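# Sort jars into totes matching their cap colours

## Task

Place every jar inside the tote whose colour matches that jar's cap.

## Robot and tools

Setup: three identical i2rt Big YAM arms (arm1, arm2, arm3), each with six joints, a five-fingered right hand and a wrist camera (arm1_cam_wrist, arm2_cam_wrist, arm3_cam_wrist). Two room cameras, cam_corner and cam_high, are fixed in place. Arm feet in the scene frame (metres): arm1 at (-0.787, -0.079, 0.760), arm2 at (0.426, -0.661, 0.788), arm3 at (0.493, 0.652, 0.789); each foot faces its own +x. Table tops are at z=0.720. The scene frame has its origin on the floor with +z up; every hand pose uses it. Reach is about 1.07 m from the joint-1 axis.

Tool move: one action for any subset of arms. Keys arm1, arm2, arm3 each take an object for that arm only; an arm left out gets nothing new (but may keep pushing toward an earlier target). Inside an arm's object:
- joints: absolute targets keyed by name. joint1_rad -2.879..2.879 (base yaw, positive counter-clockwise seen from above), joint2_rad 0..3.141 (shoulder, 0 = upper arm pointing back, positive lifts it forward), joint3_rad 0..3.019 (elbow, 0 folded), joint4_rad -1.692..1.57 (hand pitch, positive raises fingers), joint5_rad -1.57..1.57 (hand sideways, positive to the arm's right), joint6_rad -2.094..2.094 (roll, positive clockwise seen from behind). Finger keys hand_little, hand_ring, hand_middle, hand_index, hand_thumb_bend, hand_thumb_turn run -1 (closed; for thumb_turn, in front of the palm) to +1 (open/straight; thumb beside palm). hand_force_limit -1..1 maps to roughly 0..10 N fingertip stop force (0..15 N for thumb motors). hand_speed -0.96..1, near zero at -1, full from +0.48 up.
- target: a single absolute hand pose, seven numbers [x, y, z, qw, qx, qy, qz], metres and a unit quaternion in the scene frame, same format as the printed hand line. The hand follows a straight line from its current hand_target toward it. With target present, joints may only hold the hand_ keys.
- speed: top path speed in m/s, 0.002..0.5 (default 0.25), turning capped at double that in rad/s; only allowed with target.
- min_time_s: 0.1..8 s, a floor on the duration of that arm's joint motions, used beside joints.
cameras: list of names or ["all"]; [] gives none; omitted means none after an action, all for an empty call. An unknown key or camera name makes the call invalid; an out-of-range number gets it refused, and a refusal (or a stop) cancels the rest of your queued move/wait/finished_scene calls in that reply.

All motions in one action start together; all hand paths finish together, paced by the slowest. Paths last 0.5 to 10 s and an action at most 15 s. The controller keeps each step within 100 mm and 20 degrees of the measured hand, so hands lag, wander and can overshoot speed near full stretch, often ending a centimetre or more off. Paths ignore obstacles and other arms.

Hand geometry: the hand point sits 0.045 m ahead of the palm; its +z runs along straight fingers, +y out of the palm, +x across the palm away from the thumb. With joints 1, 5, 6 at zero and the hand level forward, the palm faces down, thumb on the left. With joint6 near -1.3 the wrist camera is on top and upright. Thumb turned in front plus fingers can wrap objects about 0.035 to 0.065 m thick; handles down to about 0.025 m. A wrist bracket on the little-finger side sticks out and can collide.

Gripping: a finger motor starts only when its target changes by at least 0.002, then runs until it arrives or, while closing, its load hits hand_force_limit; then it locks. For gentle grips close at hand_speed -0.94 or slower; -0.8 or faster can overshoot the load several times over. The scene starts with force limit 0 and speed -0.8 (slow: about 3.6 s per finger sweep). To grip harder, raise the force limit and send a more-closed target; to release, send a more-open one.

wait: seconds 0..10, plus optional cameras; commands nothing, returns state. zoom_image: camera plus region [x0, y0, x1, y1] in pixels of that camera's newest image, at most 504 by 504. show_instructions: shows the reference pages. finished_scene: ends the scene for good; the jars must stay in place without the robots.

Reading results: per-arm state includes joint_positions, hand and hand_target poses, joint_status/hand_status, hand_stopped_by (six words for little, ring, middle, index, thumb_bend, thumb_turn: moving, target, force, stalled, fault), per-finger load_n (N at fingertip; near 0 after a lost grip), joint velocities ("within noise" when still) and joint torques. The line "move" lists commanded arms as done or with their worst status. Arms in "as last shown" were not commanded; their unchanged lines repeat. off_target: rested short, may still push. time_out: joint took too long and keeps a nearby target; send its reported position to relieve pushing. "joint command not followed" / "pose unreachable": a self/arm-collision or reach check held the targets; they may still be retried until replaced. on_its_own lists uncommanded activity. Images may lag the state slightly. The scene keeps running while you compose replies.

Avoid: knocking objects off the work area or letting them fall; arms pressing each other hard (including one hand gripping another's fingers); hard hits on fixed objects; pushing endlessly into unreachable poses or holding stretched poses, which overheats motors (MOTOR HOT warning, then a 30-60 s OVER-TEMPERATURE FAULT where the arm drops). Objects may occasionally be nudged by outside pushes, so check before releasing.

Each tool is called after "Emit:" in YAML: its name, and indented under it one key for each argument.

Reference images:

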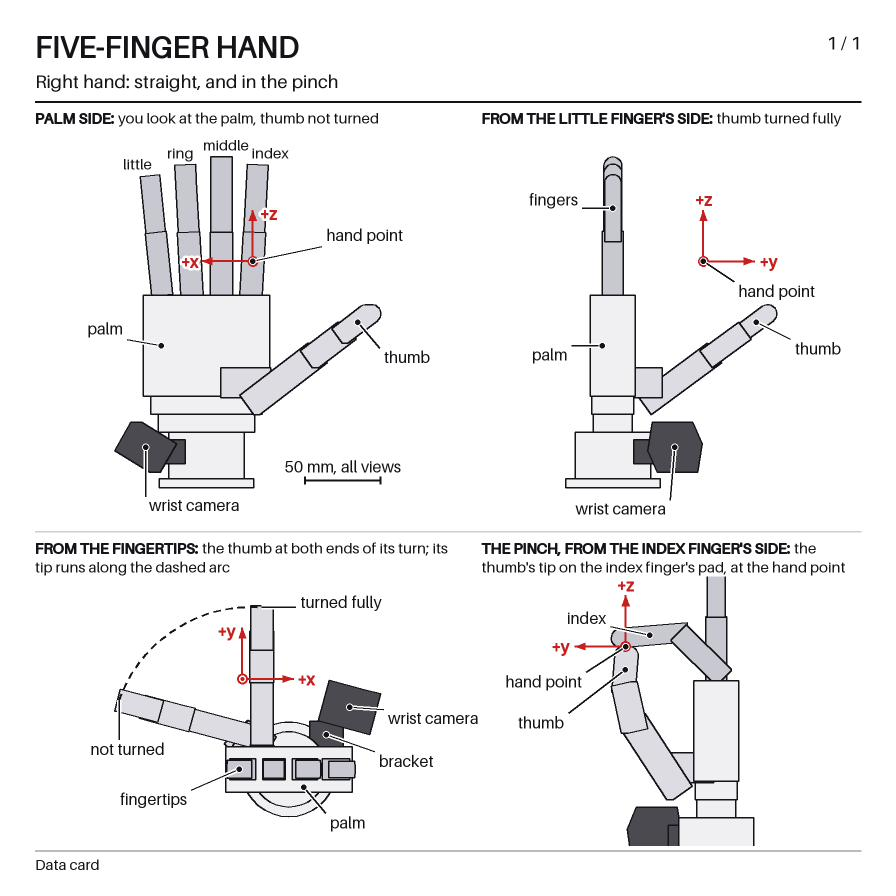

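## Session

Emit:
move:

Scene clock: 0.00 s.
Joint torques (N m): no reading
Motor temperatures (°C): arm1=[26 28 25 24 22 22] | arm2=[22 29 25 24 25 22] | arm3=[22 21 24 22 25 23]
Heat: arm1: hottest joint2_rad 28 °C; arm2: hottest joint2_rad 29 °C; arm3: hottest joint5_rad 25 °C.
Joint velocities: within noise
arm1.joint_positions: joint1_rad=-0.210 joint2_rad=+0.640 joint3_rad=+1.413 joint4_rad=-1.286 joint5_rad=+0.238 joint6_rad=-0.976 hand_little=+1.000 hand_ring=+1.000 hand_middle=+1.000 hand_index=+1.000 hand_thumb_turn=+1.000 hand_thumb_bend=+1.000 hand_force_limit=+0.000 hand_speed=-0.800
arm1.joint_status: not commanded
arm1.hand_stopped_by: target,target,target,target,target,target
arm1.little_load_n: 0.0
arm1.ring_load_n: -0.5
arm1.middle_load_n: 0.0
arm1.index_load_n: 0.0
arm1.thumb_bend_load_n: 0.0
arm1.thumb_turn_load_n: 0.0
arm1.hand: x=-0.5603 y=-0.1562 z=+1.2605 quat_wxyz=(-0.047, +0.803, -0.308, +0.508) (m; scene frame)
arm1.hand_target: x=-0.5616 y=-0.1561 z=+1.2691 quat_wxyz=(-0.050, +0.798, -0.308, +0.516) (m; scene frame)
arm1.hand_status: not commanded
arm2.joint_positions: joint1_rad=-0.173 joint2_rad=+0.617 joint3_rad=+1.493 joint4_rad=-1.239 joint5_rad=+0.088 joint6_rad=-1.133 hand_little=+1.000 hand_ring=+1.000 hand_middle=+1.000 hand_index=+1.000 hand_thumb_turn=+1.000 hand_thumb_bend=+1.000 hand_force_limit=+0.000 hand_speed=-0.800
arm2.joint_status: not commanded
arm2.hand_stopped_by: target,target,target,target,target,target
arm2.little_load_n: 0.0
arm2.ring_load_n: 0.0
arm2.middle_load_n: 0.0
arm2.index_load_n: 0.0
arm2.thumb_bend_load_n: 0.0
arm2.thumb_turn_load_n: 0.0
arm2.hand: x=+0.4149 y=-0.4367 z=+1.3459 quat_wxyz=(-0.515, +0.627, +0.526, +0.255) (m; scene frame)
arm2.hand_target: x=+0.4156 y=-0.4385 z=+1.3577 quat_wxyz=(-0.526, +0.621, +0.520, +0.259) (m; scene frame)
arm2.hand_status: not commanded
arm3.joint_positions: joint1_rad=-0.170 joint2_rad=+0.631 joint3_rad=+1.384 joint4_rad=-1.390 joint5_rad=+0.172 joint6_rad=-1.538 hand_little=+1.000 hand_ring=+1.000 hand_middle=+1.000 hand_index=+1.000 hand_thumb_turn=+1.000 hand_thumb_bend=+1.000 hand_force_limit=+0.000 hand_speed=-0.800
arm3.joint_status: not commanded
arm3.hand_stopped_by: target,target,target,target,target,target
arm3.little_load_n: 0.0
arm3.ring_load_n: 0.0
arm3.middle_load_n: 0.0
arm3.index_load_n: 0.0
arm3.thumb_bend_load_n: 0.0
arm3.thumb_turn_load_n: 0.0
arm3.hand: x=+0.3033 y=+0.4959 z=+1.2769 quat_wxyz=(+0.414, +0.415, -0.792, +0.173) (m; scene frame)
arm3.hand_target: x=+0.3037 y=+0.4968 z=+1.2874 quat_wxyz=(+0.423, +0.411, -0.787, +0.179) (m; scene frame)
arm3.hand_status: not commanded
pictures: arm1_cam_wrist, arm2_cam_wrist, arm3_cam_wrist, cam_corner, cam_high

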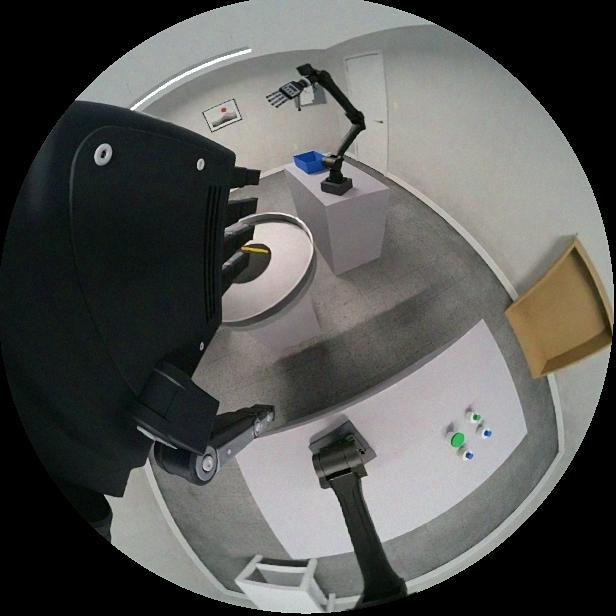

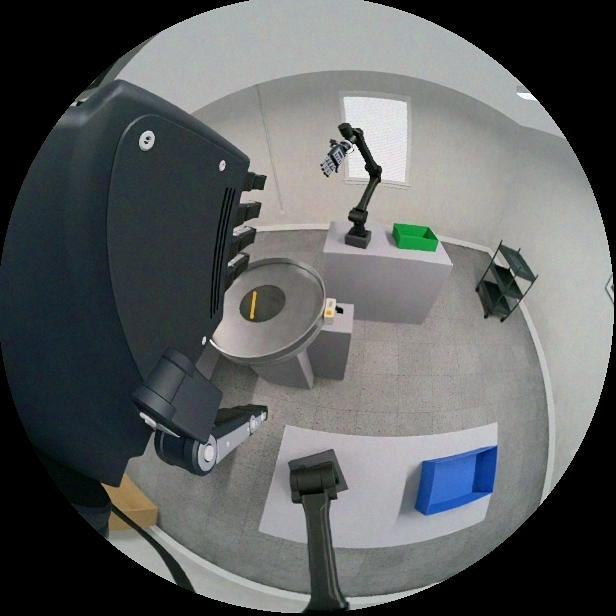

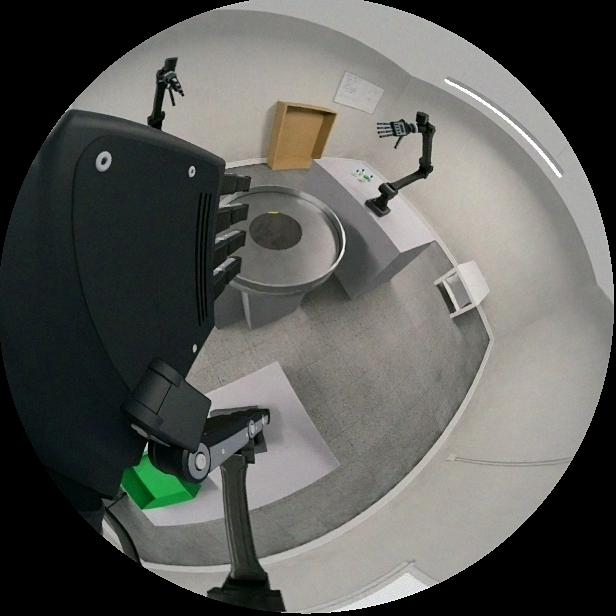

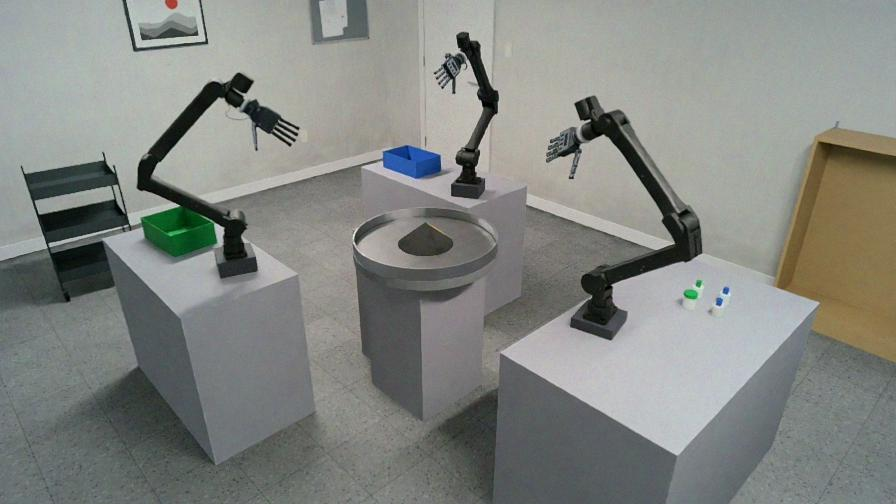

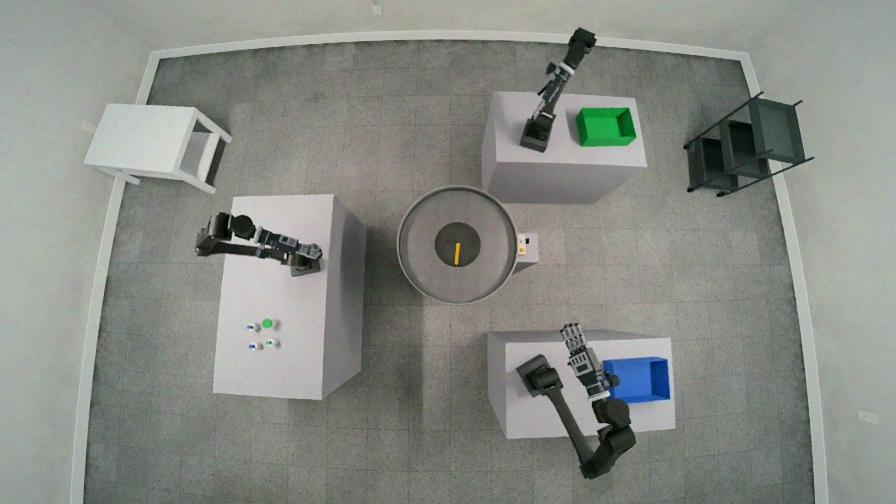

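Emit:
zoom_image:
  camera: "cam_high"
  region: [200, 280, 320, 380]

Emit:
zoom_image:
  camera: "cam_high"
  region: [380, 170, 560, 320]

Emit:
zoom_image:
  camera: "cam_corner"
  region: [660, 260, 760, 330]

Emit:
zoom_image:
  camera: "cam_corner"
  region: [320, 180, 540, 320]

Emit:
zoom_image:
  camera: "arm1_cam_wrist"
  region: [420, 380, 520, 480]

Emit:
zoom_image:
  camera: "arm2_cam_wrist"
  region: [200, 250, 380, 400]

Scaled by 4.200 from the camera's 896x504 image, which has a finer 1280x720 frame.

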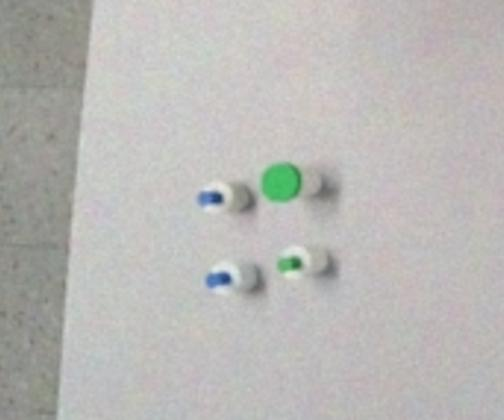

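Scaled by 2.800 from the camera's 896x504 image, which has a finer 1280x720 frame.

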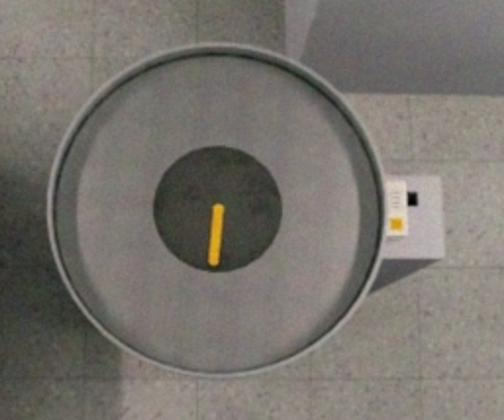

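Scaled by 5.040 from the camera's 896x504 image, which has a finer 1280x720 frame.

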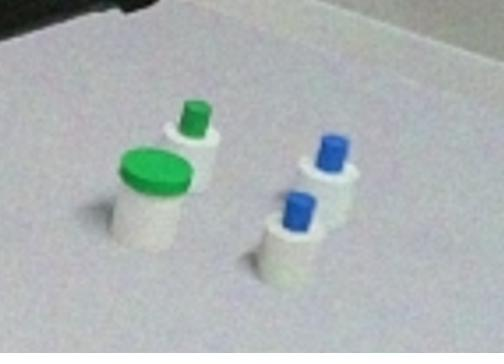

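Scaled by 2.291 from the camera's 896x504 image, which has a finer 1280x720 frame.

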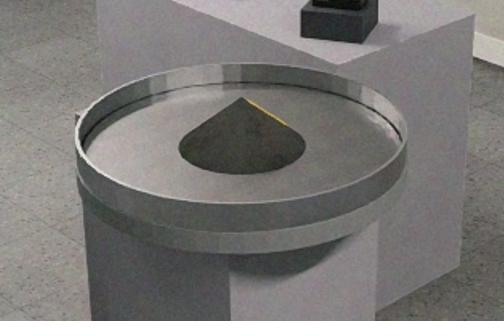

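Scaled by 5.040 from the camera's 616x616 image, which has a finer 880x880 frame.

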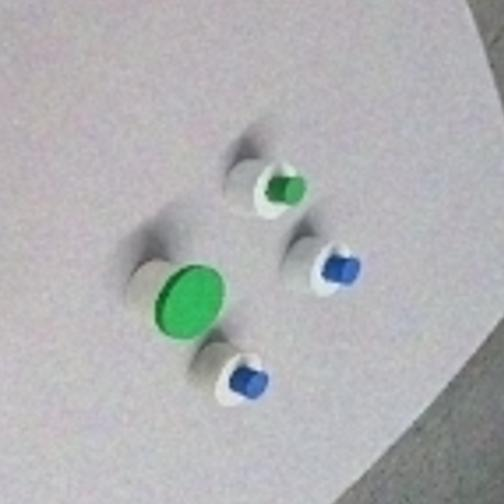

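Scaled by 2.800 from the camera's 616x616 image, which has a finer 880x880 frame.

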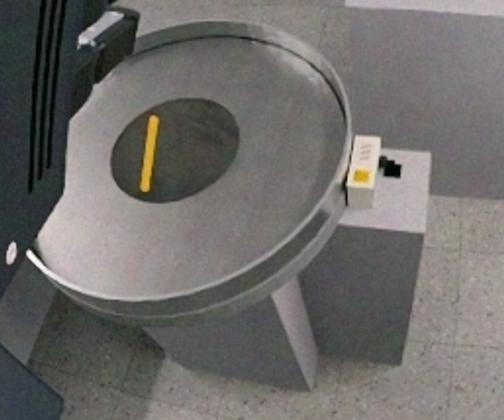

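Emit:
wait:
  seconds: 3
  cameras: ["cam_high","arm3_cam_wrist"]

Emit:
zoom_image:
  camera: "cam_high"
  region: [380, 170, 560, 320]

Emit:
zoom_image:
  camera: "cam_high"
  region: [505, 225, 550, 275]

Scene clock: 17.83 s.
Joint torques (N m): arm1=[1.32 2.9 7.99 1.87 0.11 -0.14] | arm2=[-0.26 2.26 8.94 2.03 -0.03 -0.14] | arm3=[-0.03 1.08 9.05 1.36 -0.03 -0.07]
Motor temperatures (°C): arm1=[26 28 26 24 22 21] | arm2=[22 29 27 24 24 22] | arm3=[22 21 25 22 25 23]
Heat: arm1: hottest joint2_rad 28 °C; arm2: hottest joint2_rad 29 °C; arm3: hottest joint3_rad 25 °C.
Joint velocities: within noise
arm1.joint_positions: joint1_rad=-0.210 joint2_rad=+0.640 joint3_rad=+1.413 joint4_rad=-1.286 joint5_rad=+0.238 joint6_rad=-0.976 hand_little=+1.000 hand_ring=+1.000 hand_middle=+1.000 hand_index=+1.000 hand_thumb_turn=+1.000 hand_thumb_bend=+1.000 hand_force_limit=+0.000 hand_speed=-0.800
arm1.joint_status: not commanded
arm1.hand_stopped_by: target,target,target,target,target,target
arm1.little_load_n: 0.5
arm1.ring_load_n: 0.0
arm1.middle_load_n: 0.0
arm1.index_load_n: 0.0
arm1.thumb_bend_load_n: 0.0
arm1.thumb_turn_load_n: 0.0
arm1.hand: x=-0.5603 y=-0.1562 z=+1.2605 quat_wxyz=(-0.047, +0.803, -0.308, +0.508) (m; scene frame)
arm1.hand_target: x=-0.5616 y=-0.1561 z=+1.2691 quat_wxyz=(-0.050, +0.798, -0.308, +0.516) (m; scene frame)
arm1.hand_status: not commanded
arm2.joint_positions: joint1_rad=-0.173 joint2_rad=+0.617 joint3_rad=+1.493 joint4_rad=-1.239 joint5_rad=+0.088 joint6_rad=-1.133 hand_little=+1.000 hand_ring=+1.000 hand_middle=+1.000 hand_index=+1.000 hand_thumb_turn=+1.000 hand_thumb_bend=+1.000 hand_force_limit=+0.000 hand_speed=-0.800
arm2.joint_status: not commanded
arm2.hand_stopped_by: target,target,target,target,target,target
arm2.little_load_n: 0.0
arm2.ring_load_n: 0.0
arm2.middle_load_n: 0.0
arm2.index_load_n: 0.0
arm2.thumb_bend_load_n: 0.0
arm2.thumb_turn_load_n: 0.0
arm2.hand: x=+0.4149 y=-0.4367 z=+1.3459 quat_wxyz=(-0.515, +0.627, +0.526, +0.255) (m; scene frame)
arm2.hand_target: x=+0.4156 y=-0.4385 z=+1.3577 quat_wxyz=(-0.526, +0.621, +0.520, +0.259) (m; scene frame)
arm2.hand_status: not commanded
arm3.joint_positions: joint1_rad=-0.170 joint2_rad=+0.631 joint3_rad=+1.384 joint4_rad=-1.390 joint5_rad=+0.172 joint6_rad=-1.538 hand_little=+1.000 hand_ring=+1.000 hand_middle=+1.000 hand_index=+1.000 hand_thumb_turn=+1.000 hand_thumb_bend=+1.000 hand_force_limit=+0.000 hand_speed=-0.800
arm3.joint_status: not commanded
arm3.hand_stopped_by: target,target,target,target,target,target
arm3.little_load_n: 0.0
arm3.ring_load_n: 0.0
arm3.middle_load_n: 0.0
arm3.index_load_n: 0.0
arm3.thumb_bend_load_n: 0.5
arm3.thumb_turn_load_n: 0.0
arm3.hand: x=+0.3033 y=+0.4959 z=+1.2769 quat_wxyz=(+0.414, +0.415, -0.792, +0.173) (m; scene frame)
arm3.hand_target: x=+0.3037 y=+0.4968 z=+1.2874 quat_wxyz=(+0.423, +0.411, -0.787, +0.179) (m; scene frame)
arm3.hand_status: not commanded
wait: 3.00 s; at rest from the start
pictures: arm3_cam_wrist, cam_high

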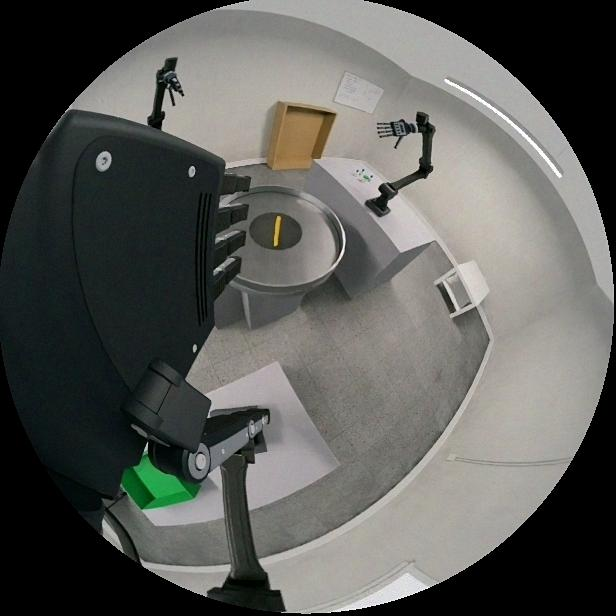

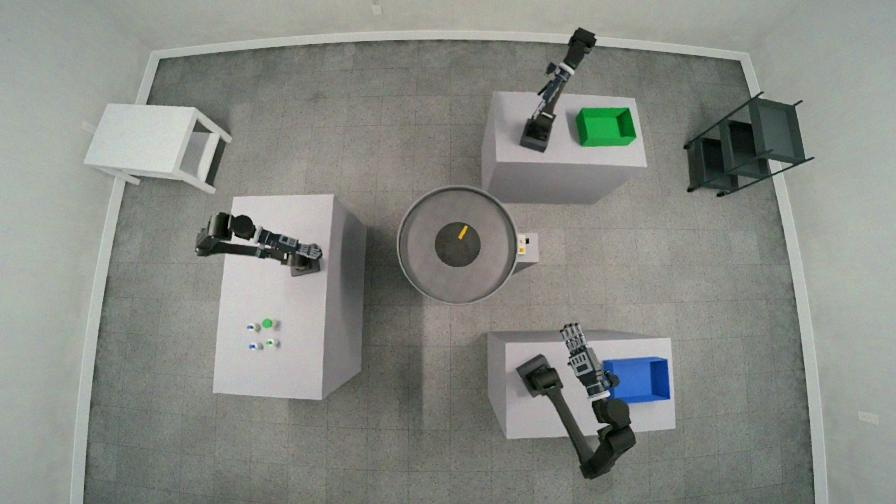

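Scaled by 2.800 from the camera's 896x504 image, which has a finer 1280x720 frame.

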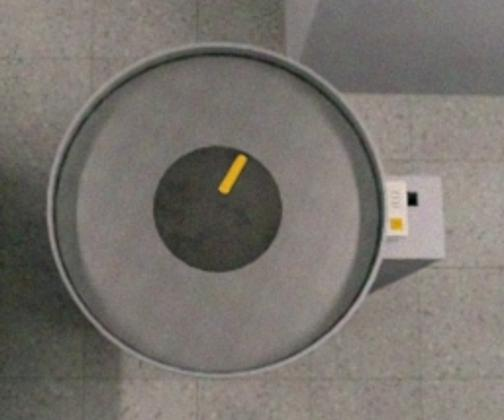

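Scaled by 10.080 from the camera's 896x504 image, which has a finer 1280x720 frame.

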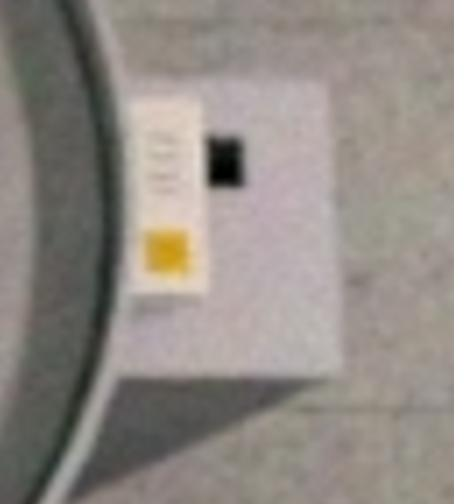

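Emit:
wait:
  seconds: 1
  cameras: ["cam_high"]

Emit:
wait:
  seconds: 2
  cameras: ["cam_high"]

Emit:
wait:
  seconds: 2
  cameras: ["cam_high", "cam_corner"]

Scene clock: 24.20 s.
Joint torques (N m): arm1=[1.38 2.96 8.01 1.88 0.11 -0.14] | arm2=[-0.21 2.2 8.95 2.02 -0.04 -0.13] | arm3=[-0.03 0.97 8.95 1.62 0.04 -0.09]
Motor temperatures (°C): arm1=[26 28 26 24 22 21] | arm2=[22 29 27 24 24 22] | arm3=[22 21 25 22 25 23]
Heat: arm1: hottest joint2_rad 28 °C; arm2: hottest joint2_rad 29 °C; arm3: hottest joint3_rad 25 °C.
Joint velocities: within noise
arm1.joint_positions: joint1_rad=-0.210 joint2_rad=+0.640 joint3_rad=+1.413 joint4_rad=-1.286 joint5_rad=+0.238 joint6_rad=-0.976 hand_little=+1.000 hand_ring=+1.000 hand_middle=+1.000 hand_index=+1.000 hand_thumb_turn=+1.000 hand_thumb_bend=+1.000 hand_force_limit=+0.000 hand_speed=-0.800
arm1.joint_status: not commanded
arm1.hand_stopped_by: target,target,target,target,target,target
arm1.little_load_n: 0.0
arm1.ring_load_n: 0.0
arm1.middle_load_n: 0.0
arm1.index_load_n: 0.0
arm1.thumb_bend_load_n: 0.0
arm1.thumb_turn_load_n: 0.0
arm1.hand: x=-0.5603 y=-0.1562 z=+1.2605 quat_wxyz=(-0.047, +0.803, -0.308, +0.508) (m; scene frame)
arm1.hand_target: x=-0.5616 y=-0.1561 z=+1.2691 quat_wxyz=(-0.050, +0.798, -0.308, +0.516) (m; scene frame)
arm1.hand_status: not commanded
arm2.joint_positions: joint1_rad=-0.173 joint2_rad=+0.617 joint3_rad=+1.493 joint4_rad=-1.239 joint5_rad=+0.088 joint6_rad=-1.133 hand_little=+1.000 hand_ring=+1.000 hand_middle=+1.000 hand_index=+1.000 hand_thumb_turn=+1.000 hand_thumb_bend=+1.000 hand_force_limit=+0.000 hand_speed=-0.800
arm2.joint_status: not commanded
arm2.hand_stopped_by: target,target,target,target,target,target
arm2.little_load_n: 0.0
arm2.ring_load_n: 0.0
arm2.middle_load_n: 0.0
arm2.index_load_n: 0.0
arm2.thumb_bend_load_n: 0.0
arm2.thumb_turn_load_n: 0.0
arm2.hand: x=+0.4149 y=-0.4367 z=+1.3459 quat_wxyz=(-0.515, +0.627, +0.526, +0.255) (m; scene frame)
arm2.hand_target: x=+0.4156 y=-0.4385 z=+1.3577 quat_wxyz=(-0.526, +0.621, +0.520, +0.259) (m; scene frame)
arm2.hand_status: not commanded
arm3.joint_positions: joint1_rad=-0.170 joint2_rad=+0.631 joint3_rad=+1.384 joint4_rad=-1.390 joint5_rad=+0.172 joint6_rad=-1.538 hand_little=+1.000 hand_ring=+1.000 hand_middle=+1.000 hand_index=+1.000 hand_thumb_turn=+1.000 hand_thumb_bend=+1.000 hand_force_limit=+0.000 hand_speed=-0.800
arm3.joint_status: not commanded
arm3.hand_stopped_by: target,target,target,target,target,target
arm3.little_load_n: 0.0
arm3.ring_load_n: 0.0
arm3.middle_load_n: 0.0
arm3.index_load_n: 0.0
arm3.thumb_bend_load_n: 0.0
arm3.thumb_turn_load_n: 0.0
arm3.hand: x=+0.3033 y=+0.4959 z=+1.2769 quat_wxyz=(+0.414, +0.415, -0.792, +0.173) (m; scene frame)
arm3.hand_target: x=+0.3037 y=+0.4968 z=+1.2874 quat_wxyz=(+0.423, +0.411, -0.787, +0.179) (m; scene frame)
arm3.hand_status: not commanded
wait: 1.00 s; at rest from the start
pictures: cam_high

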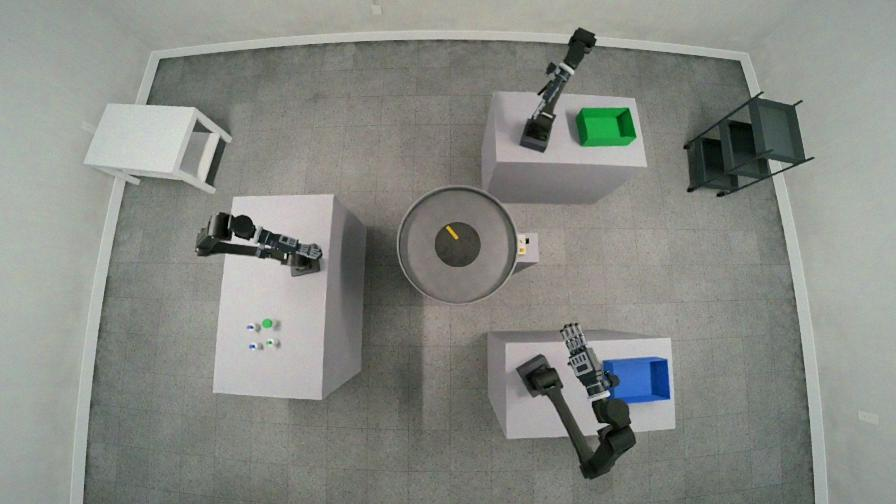

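Scene clock: 26.20 s.
Joint torques (N m): arm1=[1.38 2.96 8.02 1.87 0.11 -0.15] | arm2=[-0.15 2.2 8.95 2.03 -0.04 -0.14] | arm3=[0.26 1.38 8.95 1.54 -0.01 -0.06]
Motor temperatures (°C): arm1=[26 28 27 24 22 21] | arm2=[22 29 28 24 24 22] | arm3=[22 21 25 22 25 23]
Heat: arm1: hottest joint2_rad 28 °C; arm2: hottest joint2_rad 29 °C; arm3: hottest joint3_rad 25 °C.
Joint velocities: within noise
arm1.joint_positions: joint1_rad=-0.210 joint2_rad=+0.640 joint3_rad=+1.413 joint4_rad=-1.286 joint5_rad=+0.238 joint6_rad=-0.976 hand_little=+1.000 hand_ring=+1.000 hand_middle=+1.000 hand_index=+1.000 hand_thumb_turn=+1.000 hand_thumb_bend=+1.000 hand_force_limit=+0.000 hand_speed=-0.800
arm1.joint_status: not commanded
arm1.hand_stopped_by: target,target,target,target,target,target
arm1.little_load_n: 0.0
arm1.ring_load_n: 0.0
arm1.middle_load_n: 0.0
arm1.index_load_n: 0.0
arm1.thumb_bend_load_n: 0.0
arm1.thumb_turn_load_n: 0.0
arm1.hand: x=-0.5603 y=-0.1562 z=+1.2605 quat_wxyz=(-0.047, +0.803, -0.308, +0.508) (m; scene frame)
arm1.hand_target: x=-0.5616 y=-0.1561 z=+1.2691 quat_wxyz=(-0.050, +0.798, -0.308, +0.516) (m; scene frame)
arm1.hand_status: not commanded
arm2.joint_positions: joint1_rad=-0.173 joint2_rad=+0.617 joint3_rad=+1.493 joint4_rad=-1.239 joint5_rad=+0.088 joint6_rad=-1.133 hand_little=+1.000 hand_ring=+1.000 hand_middle=+1.000 hand_index=+1.000 hand_thumb_turn=+1.000 hand_thumb_bend=+1.000 hand_force_limit=+0.000 hand_speed=-0.800
arm2.joint_status: not commanded
arm2.hand_stopped_by: target,target,target,target,target,target
arm2.little_load_n: 0.0
arm2.ring_load_n: 0.0
arm2.middle_load_n: 0.0
arm2.index_load_n: 0.0
arm2.thumb_bend_load_n: 0.0
arm2.thumb_turn_load_n: 0.0
arm2.hand: x=+0.4149 y=-0.4367 z=+1.3459 quat_wxyz=(-0.515, +0.627, +0.526, +0.255) (m; scene frame)
arm2.hand_target: x=+0.4156 y=-0.4385 z=+1.3577 quat_wxyz=(-0.526, +0.621, +0.520, +0.259) (m; scene frame)
arm2.hand_status: not commanded
arm3.joint_positions: joint1_rad=-0.170 joint2_rad=+0.631 joint3_rad=+1.384 joint4_rad=-1.390 joint5_rad=+0.172 joint6_rad=-1.538 hand_little=+1.000 hand_ring=+1.000 hand_middle=+1.000 hand_index=+1.000 hand_thumb_turn=+1.000 hand_thumb_bend=+1.000 hand_force_limit=+0.000 hand_speed=-0.800
arm3.joint_status: not commanded
arm3.hand_stopped_by: target,target,target,target,target,target
arm3.little_load_n: 0.0
arm3.ring_load_n: 0.0
arm3.middle_load_n: 0.0
arm3.index_load_n: 0.0
arm3.thumb_bend_load_n: 0.0
arm3.thumb_turn_load_n: 0.0
arm3.hand: x=+0.3033 y=+0.4959 z=+1.2769 quat_wxyz=(+0.414, +0.415, -0.792, +0.173) (m; scene frame)
arm3.hand_target: x=+0.3037 y=+0.4968 z=+1.2874 quat_wxyz=(+0.423, +0.411, -0.787, +0.179) (m; scene frame)
arm3.hand_status: not commanded
wait: 2.00 s; at rest by 0.27 s
pictures: cam_high

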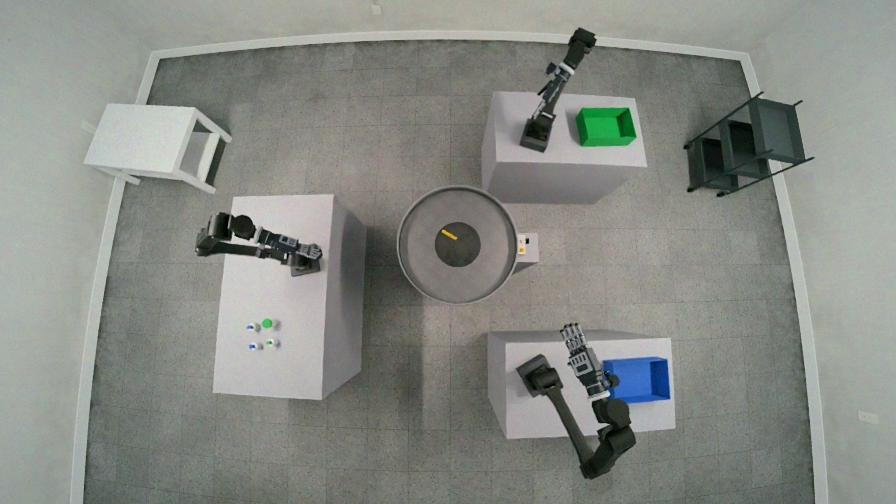

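Scene clock: 28.20 s.
Joint torques (N m): arm1=[1.38 2.9 8.01 1.88 0.11 -0.14] | arm2=[-0.21 2.32 8.96 2.02 -0.04 -0.14] | arm3=[0.03 1.55 8.98 1.31 0 -0.06]
Motor temperatures (°C): arm1=[26 28 27 24 22 21] | arm2=[22 29 28 24 24 22] | arm3=[22 21 26 22 25 23]
Heat: arm1: hottest joint2_rad 28 °C; arm2: hottest joint2_rad 29 °C; arm3: hottest joint3_rad 26 °C.
Joint velocities: within noise
arm1.joint_positions: joint1_rad=-0.210 joint2_rad=+0.640 joint3_rad=+1.413 joint4_rad=-1.286 joint5_rad=+0.238 joint6_rad=-0.976 hand_little=+1.000 hand_ring=+1.000 hand_middle=+1.000 hand_index=+1.000 hand_thumb_turn=+1.000 hand_thumb_bend=+1.000 hand_force_limit=+0.000 hand_speed=-0.800
arm1.joint_status: not commanded
arm1.hand_stopped_by: target,target,target,target,target,target
arm1.little_load_n: 0.0
arm1.ring_load_n: 0.0
arm1.middle_load_n: 0.0
arm1.index_load_n: 0.0
arm1.thumb_bend_load_n: 0.0
arm1.thumb_turn_load_n: 0.0
arm1.hand: x=-0.5603 y=-0.1562 z=+1.2605 quat_wxyz=(-0.047, +0.803, -0.308, +0.508) (m; scene frame)
arm1.hand_target: x=-0.5616 y=-0.1561 z=+1.2691 quat_wxyz=(-0.050, +0.798, -0.308, +0.516) (m; scene frame)
arm1.hand_status: not commanded
arm2.joint_positions: joint1_rad=-0.173 joint2_rad=+0.617 joint3_rad=+1.493 joint4_rad=-1.239 joint5_rad=+0.088 joint6_rad=-1.133 hand_little=+1.000 hand_ring=+1.000 hand_middle=+1.000 hand_index=+1.000 hand_thumb_turn=+1.000 hand_thumb_bend=+1.000 hand_force_limit=+0.000 hand_speed=-0.800
arm2.joint_status: not commanded
arm2.hand_stopped_by: target,target,target,target,target,target
arm2.little_load_n: 0.0
arm2.ring_load_n: 0.0
arm2.middle_load_n: 0.0
arm2.index_load_n: 0.0
arm2.thumb_bend_load_n: 0.0
arm2.thumb_turn_load_n: 0.0
arm2.hand: x=+0.4149 y=-0.4367 z=+1.3459 quat_wxyz=(-0.515, +0.627, +0.526, +0.255) (m; scene frame)
arm2.hand_target: x=+0.4156 y=-0.4385 z=+1.3577 quat_wxyz=(-0.526, +0.621, +0.520, +0.259) (m; scene frame)
arm2.hand_status: not commanded
arm3.joint_positions: joint1_rad=-0.170 joint2_rad=+0.631 joint3_rad=+1.384 joint4_rad=-1.390 joint5_rad=+0.172 joint6_rad=-1.538 hand_little=+1.000 hand_ring=+1.000 hand_middle=+1.000 hand_index=+1.000 hand_thumb_turn=+1.000 hand_thumb_bend=+1.000 hand_force_limit=+0.000 hand_speed=-0.800
arm3.joint_status: not commanded
arm3.hand_stopped_by: target,target,target,target,target,target
arm3.little_load_n: 0.0
arm3.ring_load_n: 0.0
arm3.middle_load_n: 0.0
arm3.index_load_n: 0.0
arm3.thumb_bend_load_n: 0.0
arm3.thumb_turn_load_n: 0.0
arm3.hand: x=+0.3033 y=+0.4959 z=+1.2769 quat_wxyz=(+0.414, +0.415, -0.792, +0.173) (m; scene frame)
arm3.hand_target: x=+0.3037 y=+0.4968 z=+1.2874 quat_wxyz=(+0.423, +0.411, -0.787, +0.179) (m; scene frame)
arm3.hand_status: not commanded
wait: 2.00 s; at rest by 0.27 s
pictures: cam_corner, cam_high

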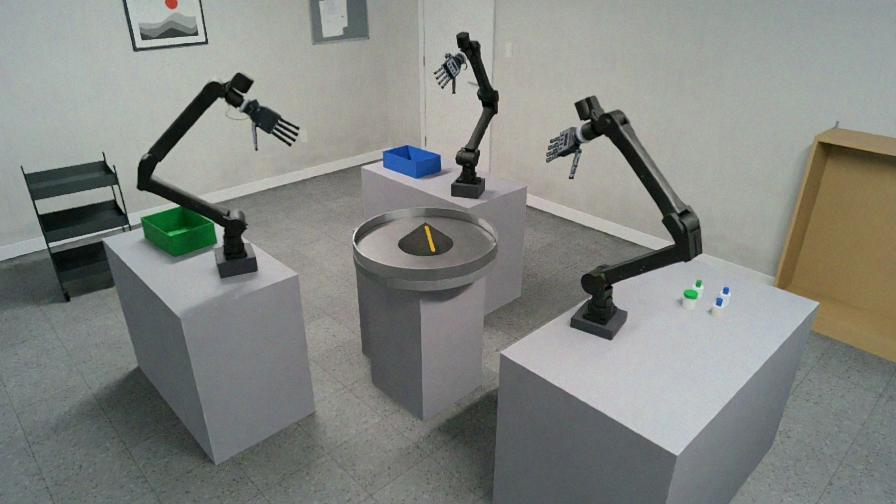

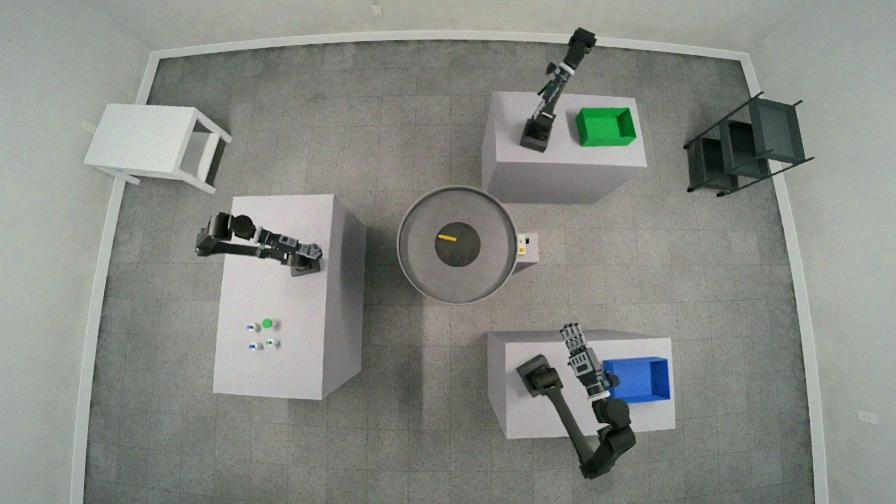

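Emit:
zoom_image:
  camera: "cam_high"
  region: [180, 180, 380, 410]

Emit:
zoom_image:
  camera: "cam_high"
  region: [480, 310, 690, 490]

Emit:
zoom_image:
  camera: "cam_high"
  region: [470, 20, 660, 210]

Scaled by 2.191 from the camera's 896x504 image, which has a finer 1280x720 frame.

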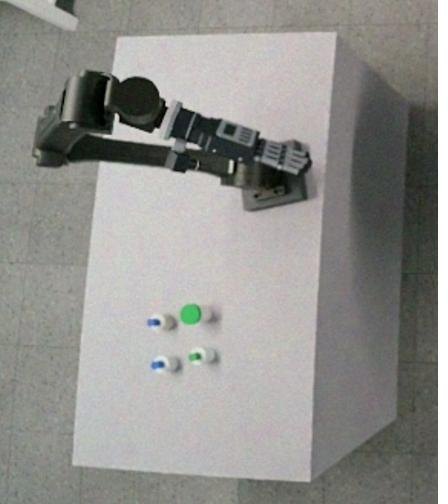

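Scaled by 2.400 from the camera's 896x504 image, which has a finer 1280x720 frame.

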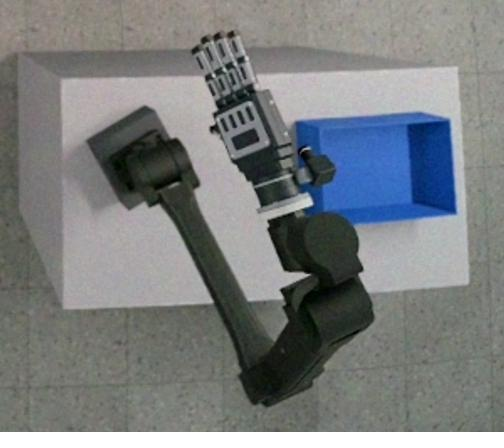

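Scaled by 2.653 from the camera's 896x504 image, which has a finer 1280x720 frame.

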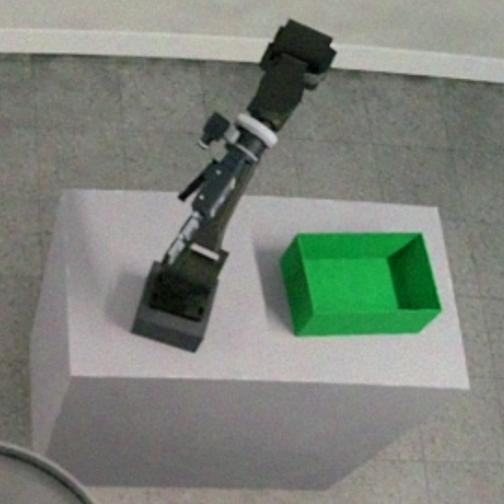

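Emit:
move:
  arm1: {"joints": {"joint1_rad": -2.3, "joint5_rad": 0, "joint6_rad": -1.57, "hand_thumb_turn": -1}, "min_time_s": 4}
  arm3: {"target": [0.42, 0.24, 1.12, 0.3774, 0.5681, -0.6536, 0.328], "joints": {"hand_thumb_turn": -1}}
  cameras: ["all"]

Scene clock: 85.93 s.
Joint torques (N m): arm1=[0.26 3.02 8.01 1.92 -0.09 -0.29] | arm2=[-0.15 2.26 8.98 2.02 -0.03 -0.13] | arm3=[0.67 -3.96 9.18 1.94 -0.08 -0.16]
Motor temperatures (°C): arm1=[26 28 29 24 22 21] | arm2=[21 29 30 24 24 22] | arm3=[22 21 29 22 25 23]
Heat: arm1: hottest joint3_rad 29 °C; arm2: hottest joint3_rad 30 °C; arm3: hottest joint3_rad 29 °C.
move: arm1 done; arm3 done
Joint velocities: within noise
arm1.joint_positions: joint1_rad=-2.288 joint2_rad=+0.640 joint3_rad=+1.413 joint4_rad=-1.286 joint5_rad=+0.003 joint6_rad=-1.557 hand_little=+1.000 hand_ring=+1.000 hand_middle=+1.000 hand_index=+1.000 hand_thumb_turn=-1.000 hand_thumb_bend=+1.000 hand_force_limit=+0.000 hand_speed=-0.800
arm1.joint_status: all done
arm1.hand_stopped_by: target,target,target,target,target,target
arm1.little_load_n: 0.0
arm1.ring_load_n: 0.0
arm1.middle_load_n: -0.5
arm1.index_load_n: 0.0
arm1.thumb_bend_load_n: 0.0
arm1.thumb_turn_load_n: 0.5
arm1.hand: x=-0.9599 y=-0.2674 z=+1.2794 quat_wxyz=(+0.435, +0.432, -0.747, +0.258) (m; scene frame)
arm1.hand_target: x=-0.9615 y=-0.2643 z=+1.2892 quat_wxyz=(+0.445, +0.431, -0.742, +0.258) (m; scene frame)
arm1.hand_status: not commanded
arm2: as last shown
arm3.joint_positions: joint1_rad=+0.362 joint2_rad=+0.839 joint3_rad=+0.942 joint4_rad=-0.630 joint5_rad=+0.173 joint6_rad=-1.478 hand_little=+1.000 hand_ring=+1.000 hand_middle=+1.000 hand_index=+1.000 hand_thumb_turn=-1.000 hand_thumb_bend=+1.000 hand_force_limit=+0.000 hand_speed=-0.800
arm3.joint_status: all done
arm3.hand_stopped_by: target,target,target,target,target,target
arm3.little_load_n: 0.0
arm3.ring_load_n: 0.0
arm3.middle_load_n: 0.0
arm3.index_load_n: 0.0
arm3.thumb_bend_load_n: 0.0
arm3.thumb_turn_load_n: 0.0
arm3.hand: x=+0.4185 y=+0.2437 z=+1.1219 quat_wxyz=(+0.376, +0.565, -0.657, +0.327) (m; scene frame)
arm3.hand_target: x=+0.4200 y=+0.2400 z=+1.1200 quat_wxyz=(+0.377, +0.568, -0.654, +0.328) (m; scene frame)
arm3.hand_status: done (0.004 m and 0.6 deg from the pose sent, 0.322 m and 30.0 deg at the start)
pictures: arm1_cam_wrist, arm2_cam_wrist, arm3_cam_wrist, cam_corner, cam_high

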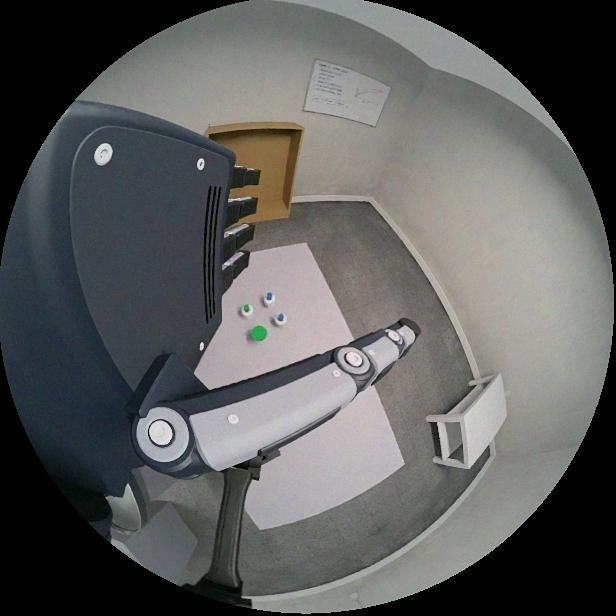

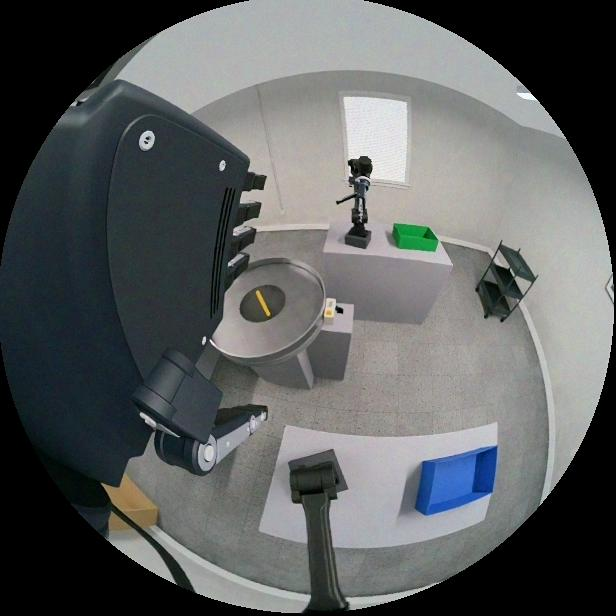

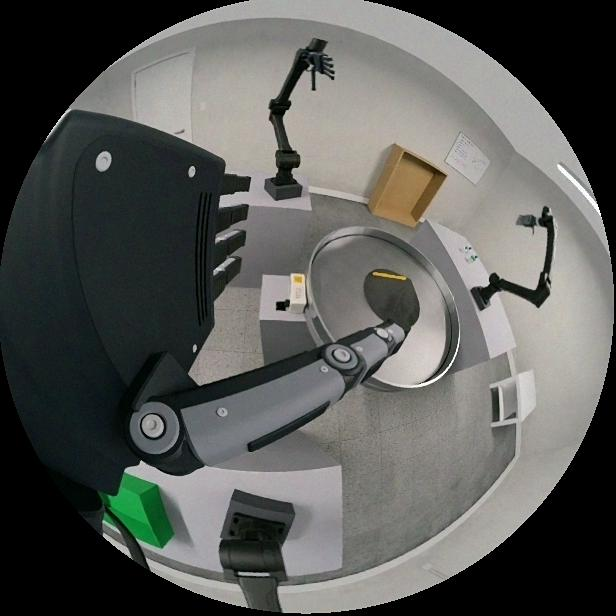

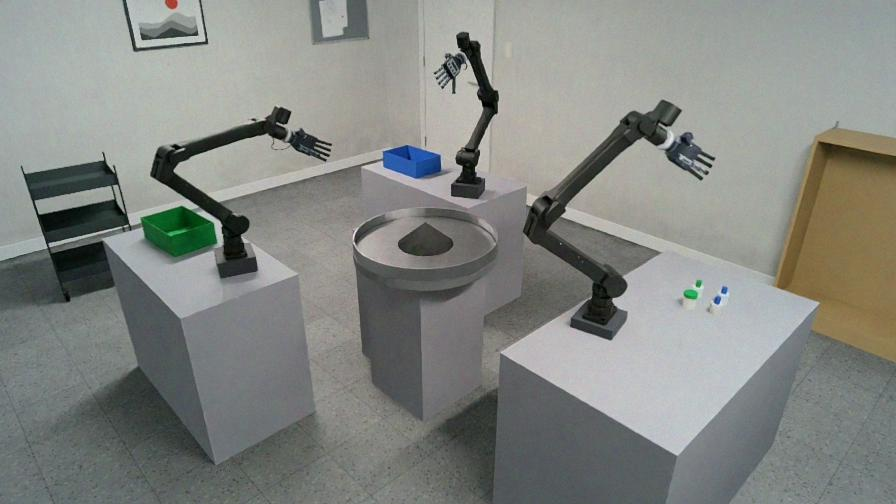

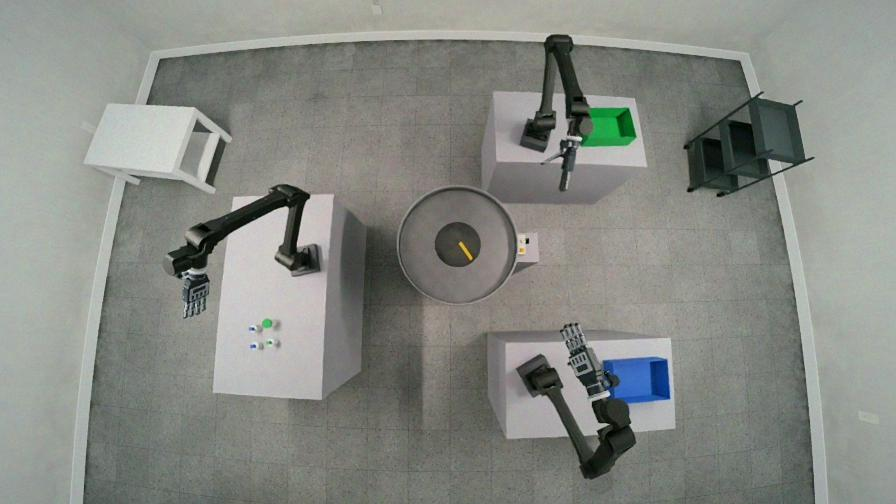

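Emit:
zoom_image:
  camera: "arm1_cam_wrist"
  region: [220, 270, 320, 360]

Emit:
zoom_image:
  camera: "arm3_cam_wrist"
  region: [250, 220, 470, 400]

Emit:
zoom_image:
  camera: "arm3_cam_wrist"
  region: [260, 260, 320, 320]

Scaled by 5.040 from the camera's 616x616 image, which has a finer 880x880 frame.

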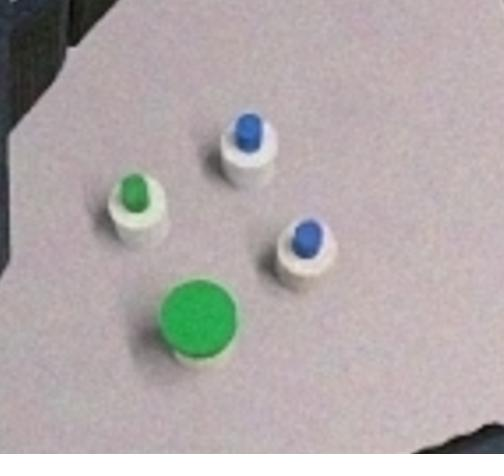

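Scaled by 2.291 from the camera's 616x616 image, which has a finer 880x880 frame.

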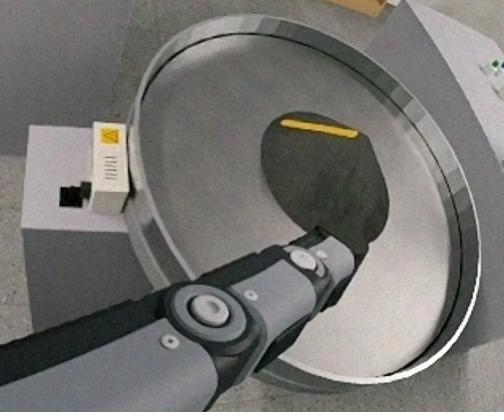

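Scaled by 8.400 from the camera's 616x616 image, which has a finer 880x880 frame.

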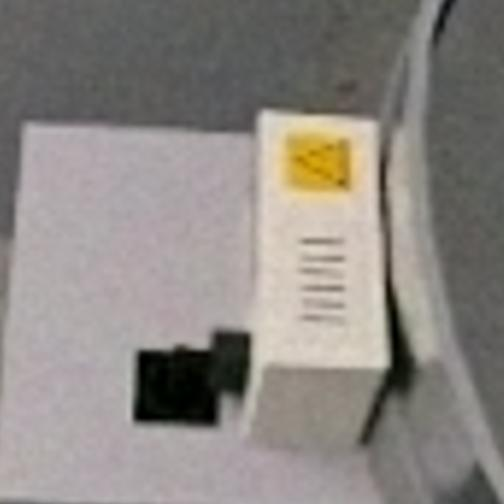

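Emit:
move:
  arm1: {"target": [-0.92, -0.40, 0.92, 0.554, 0.212, -0.7913, 0.1484], "speed": 0.2}
  cameras: ["arm1_cam_wrist", "cam_high", "cam_corner"]

Scene clock: 180.93 s.
Joint torques (N m): arm1=[1.73 -2.2 7.02 1.74 0.64 -0.04] | arm2=[-0.21 2.26 8.95 2.02 -0.04 -0.13] | arm3=[0.32 -4.13 9.05 1.8 -0.09 -0.11]
Motor temperatures (°C): arm1=[26 28 31 23 22 21] | arm2=[21 29 32 23 23 22] | arm3=[22 21 33 22 24 23]
Heat: arm1: hottest joint3_rad 31 °C; arm2: hottest joint3_rad 32 °C; arm3: hottest joint3_rad 33 °C.
move: arm1 done
Joint velocities: within noise
arm1.joint_positions: joint1_rad=-1.629 joint2_rad=+1.075 joint3_rad=+0.574 joint4_rad=-0.293 joint5_rad=+1.065 joint6_rad=-0.851 hand_little=+1.000 hand_ring=+1.000 hand_middle=+1.000 hand_index=+1.000 hand_thumb_turn=-1.000 hand_thumb_bend=+1.000 hand_force_limit=+0.000 hand_speed=-0.800
arm1.joint_status: not commanded
arm1.hand_stopped_by: target,target,target,target,target,target
arm1.little_load_n: 0.0
arm1.ring_load_n: 0.0
arm1.middle_load_n: 0.0
arm1.index_load_n: 0.0
arm1.thumb_bend_load_n: 0.0
arm1.thumb_turn_load_n: 0.5
arm1.hand: x=-0.9223 y=-0.3974 z=+0.9255 quat_wxyz=(+0.555, +0.214, -0.791, +0.146) (m; scene frame)
arm1.hand_target: x=-0.9200 y=-0.3998 z=+0.9200 quat_wxyz=(+0.554, +0.212, -0.791, +0.148) (m; scene frame)
arm1.hand_status: done (0.006 m and 0.4 deg from the pose sent, 0.385 m and 31.8 deg at the start)
arm2, arm3: as last shown
pictures: arm1_cam_wrist, cam_corner, cam_high

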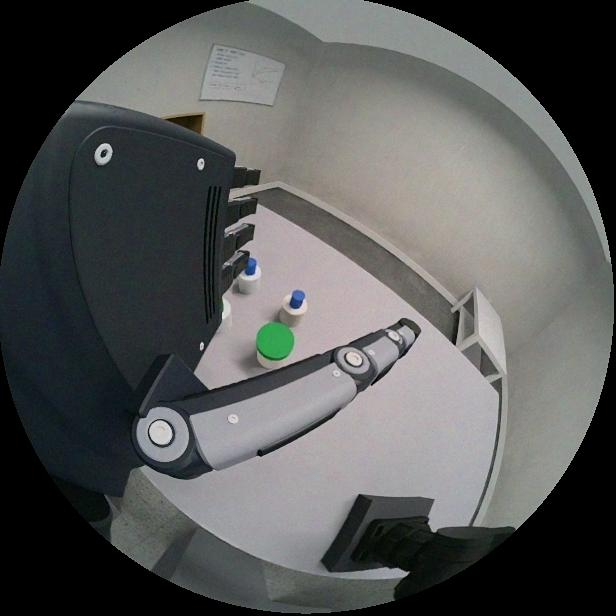

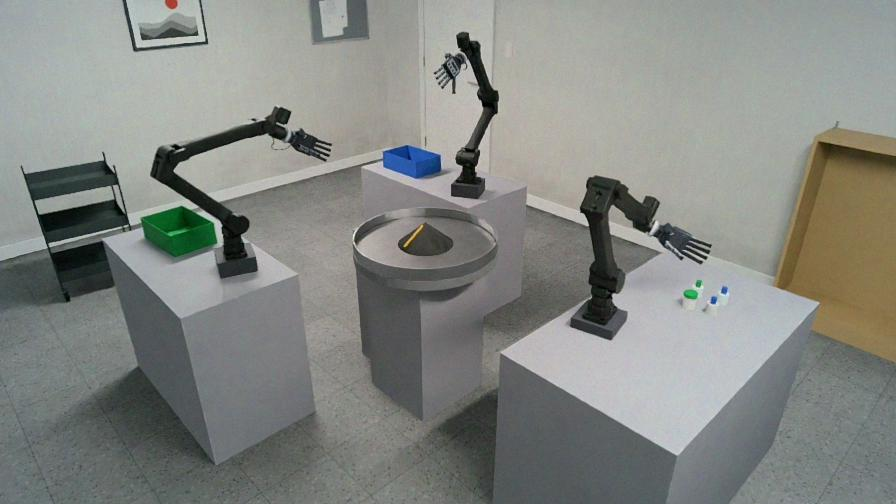

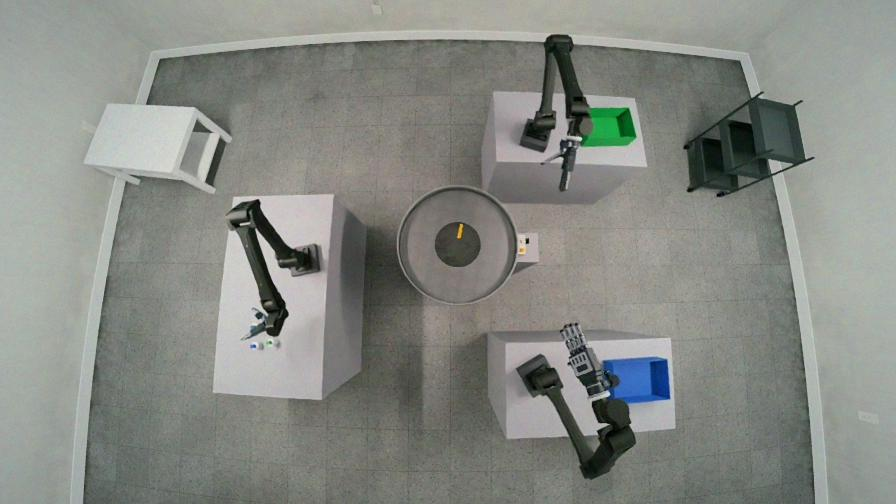

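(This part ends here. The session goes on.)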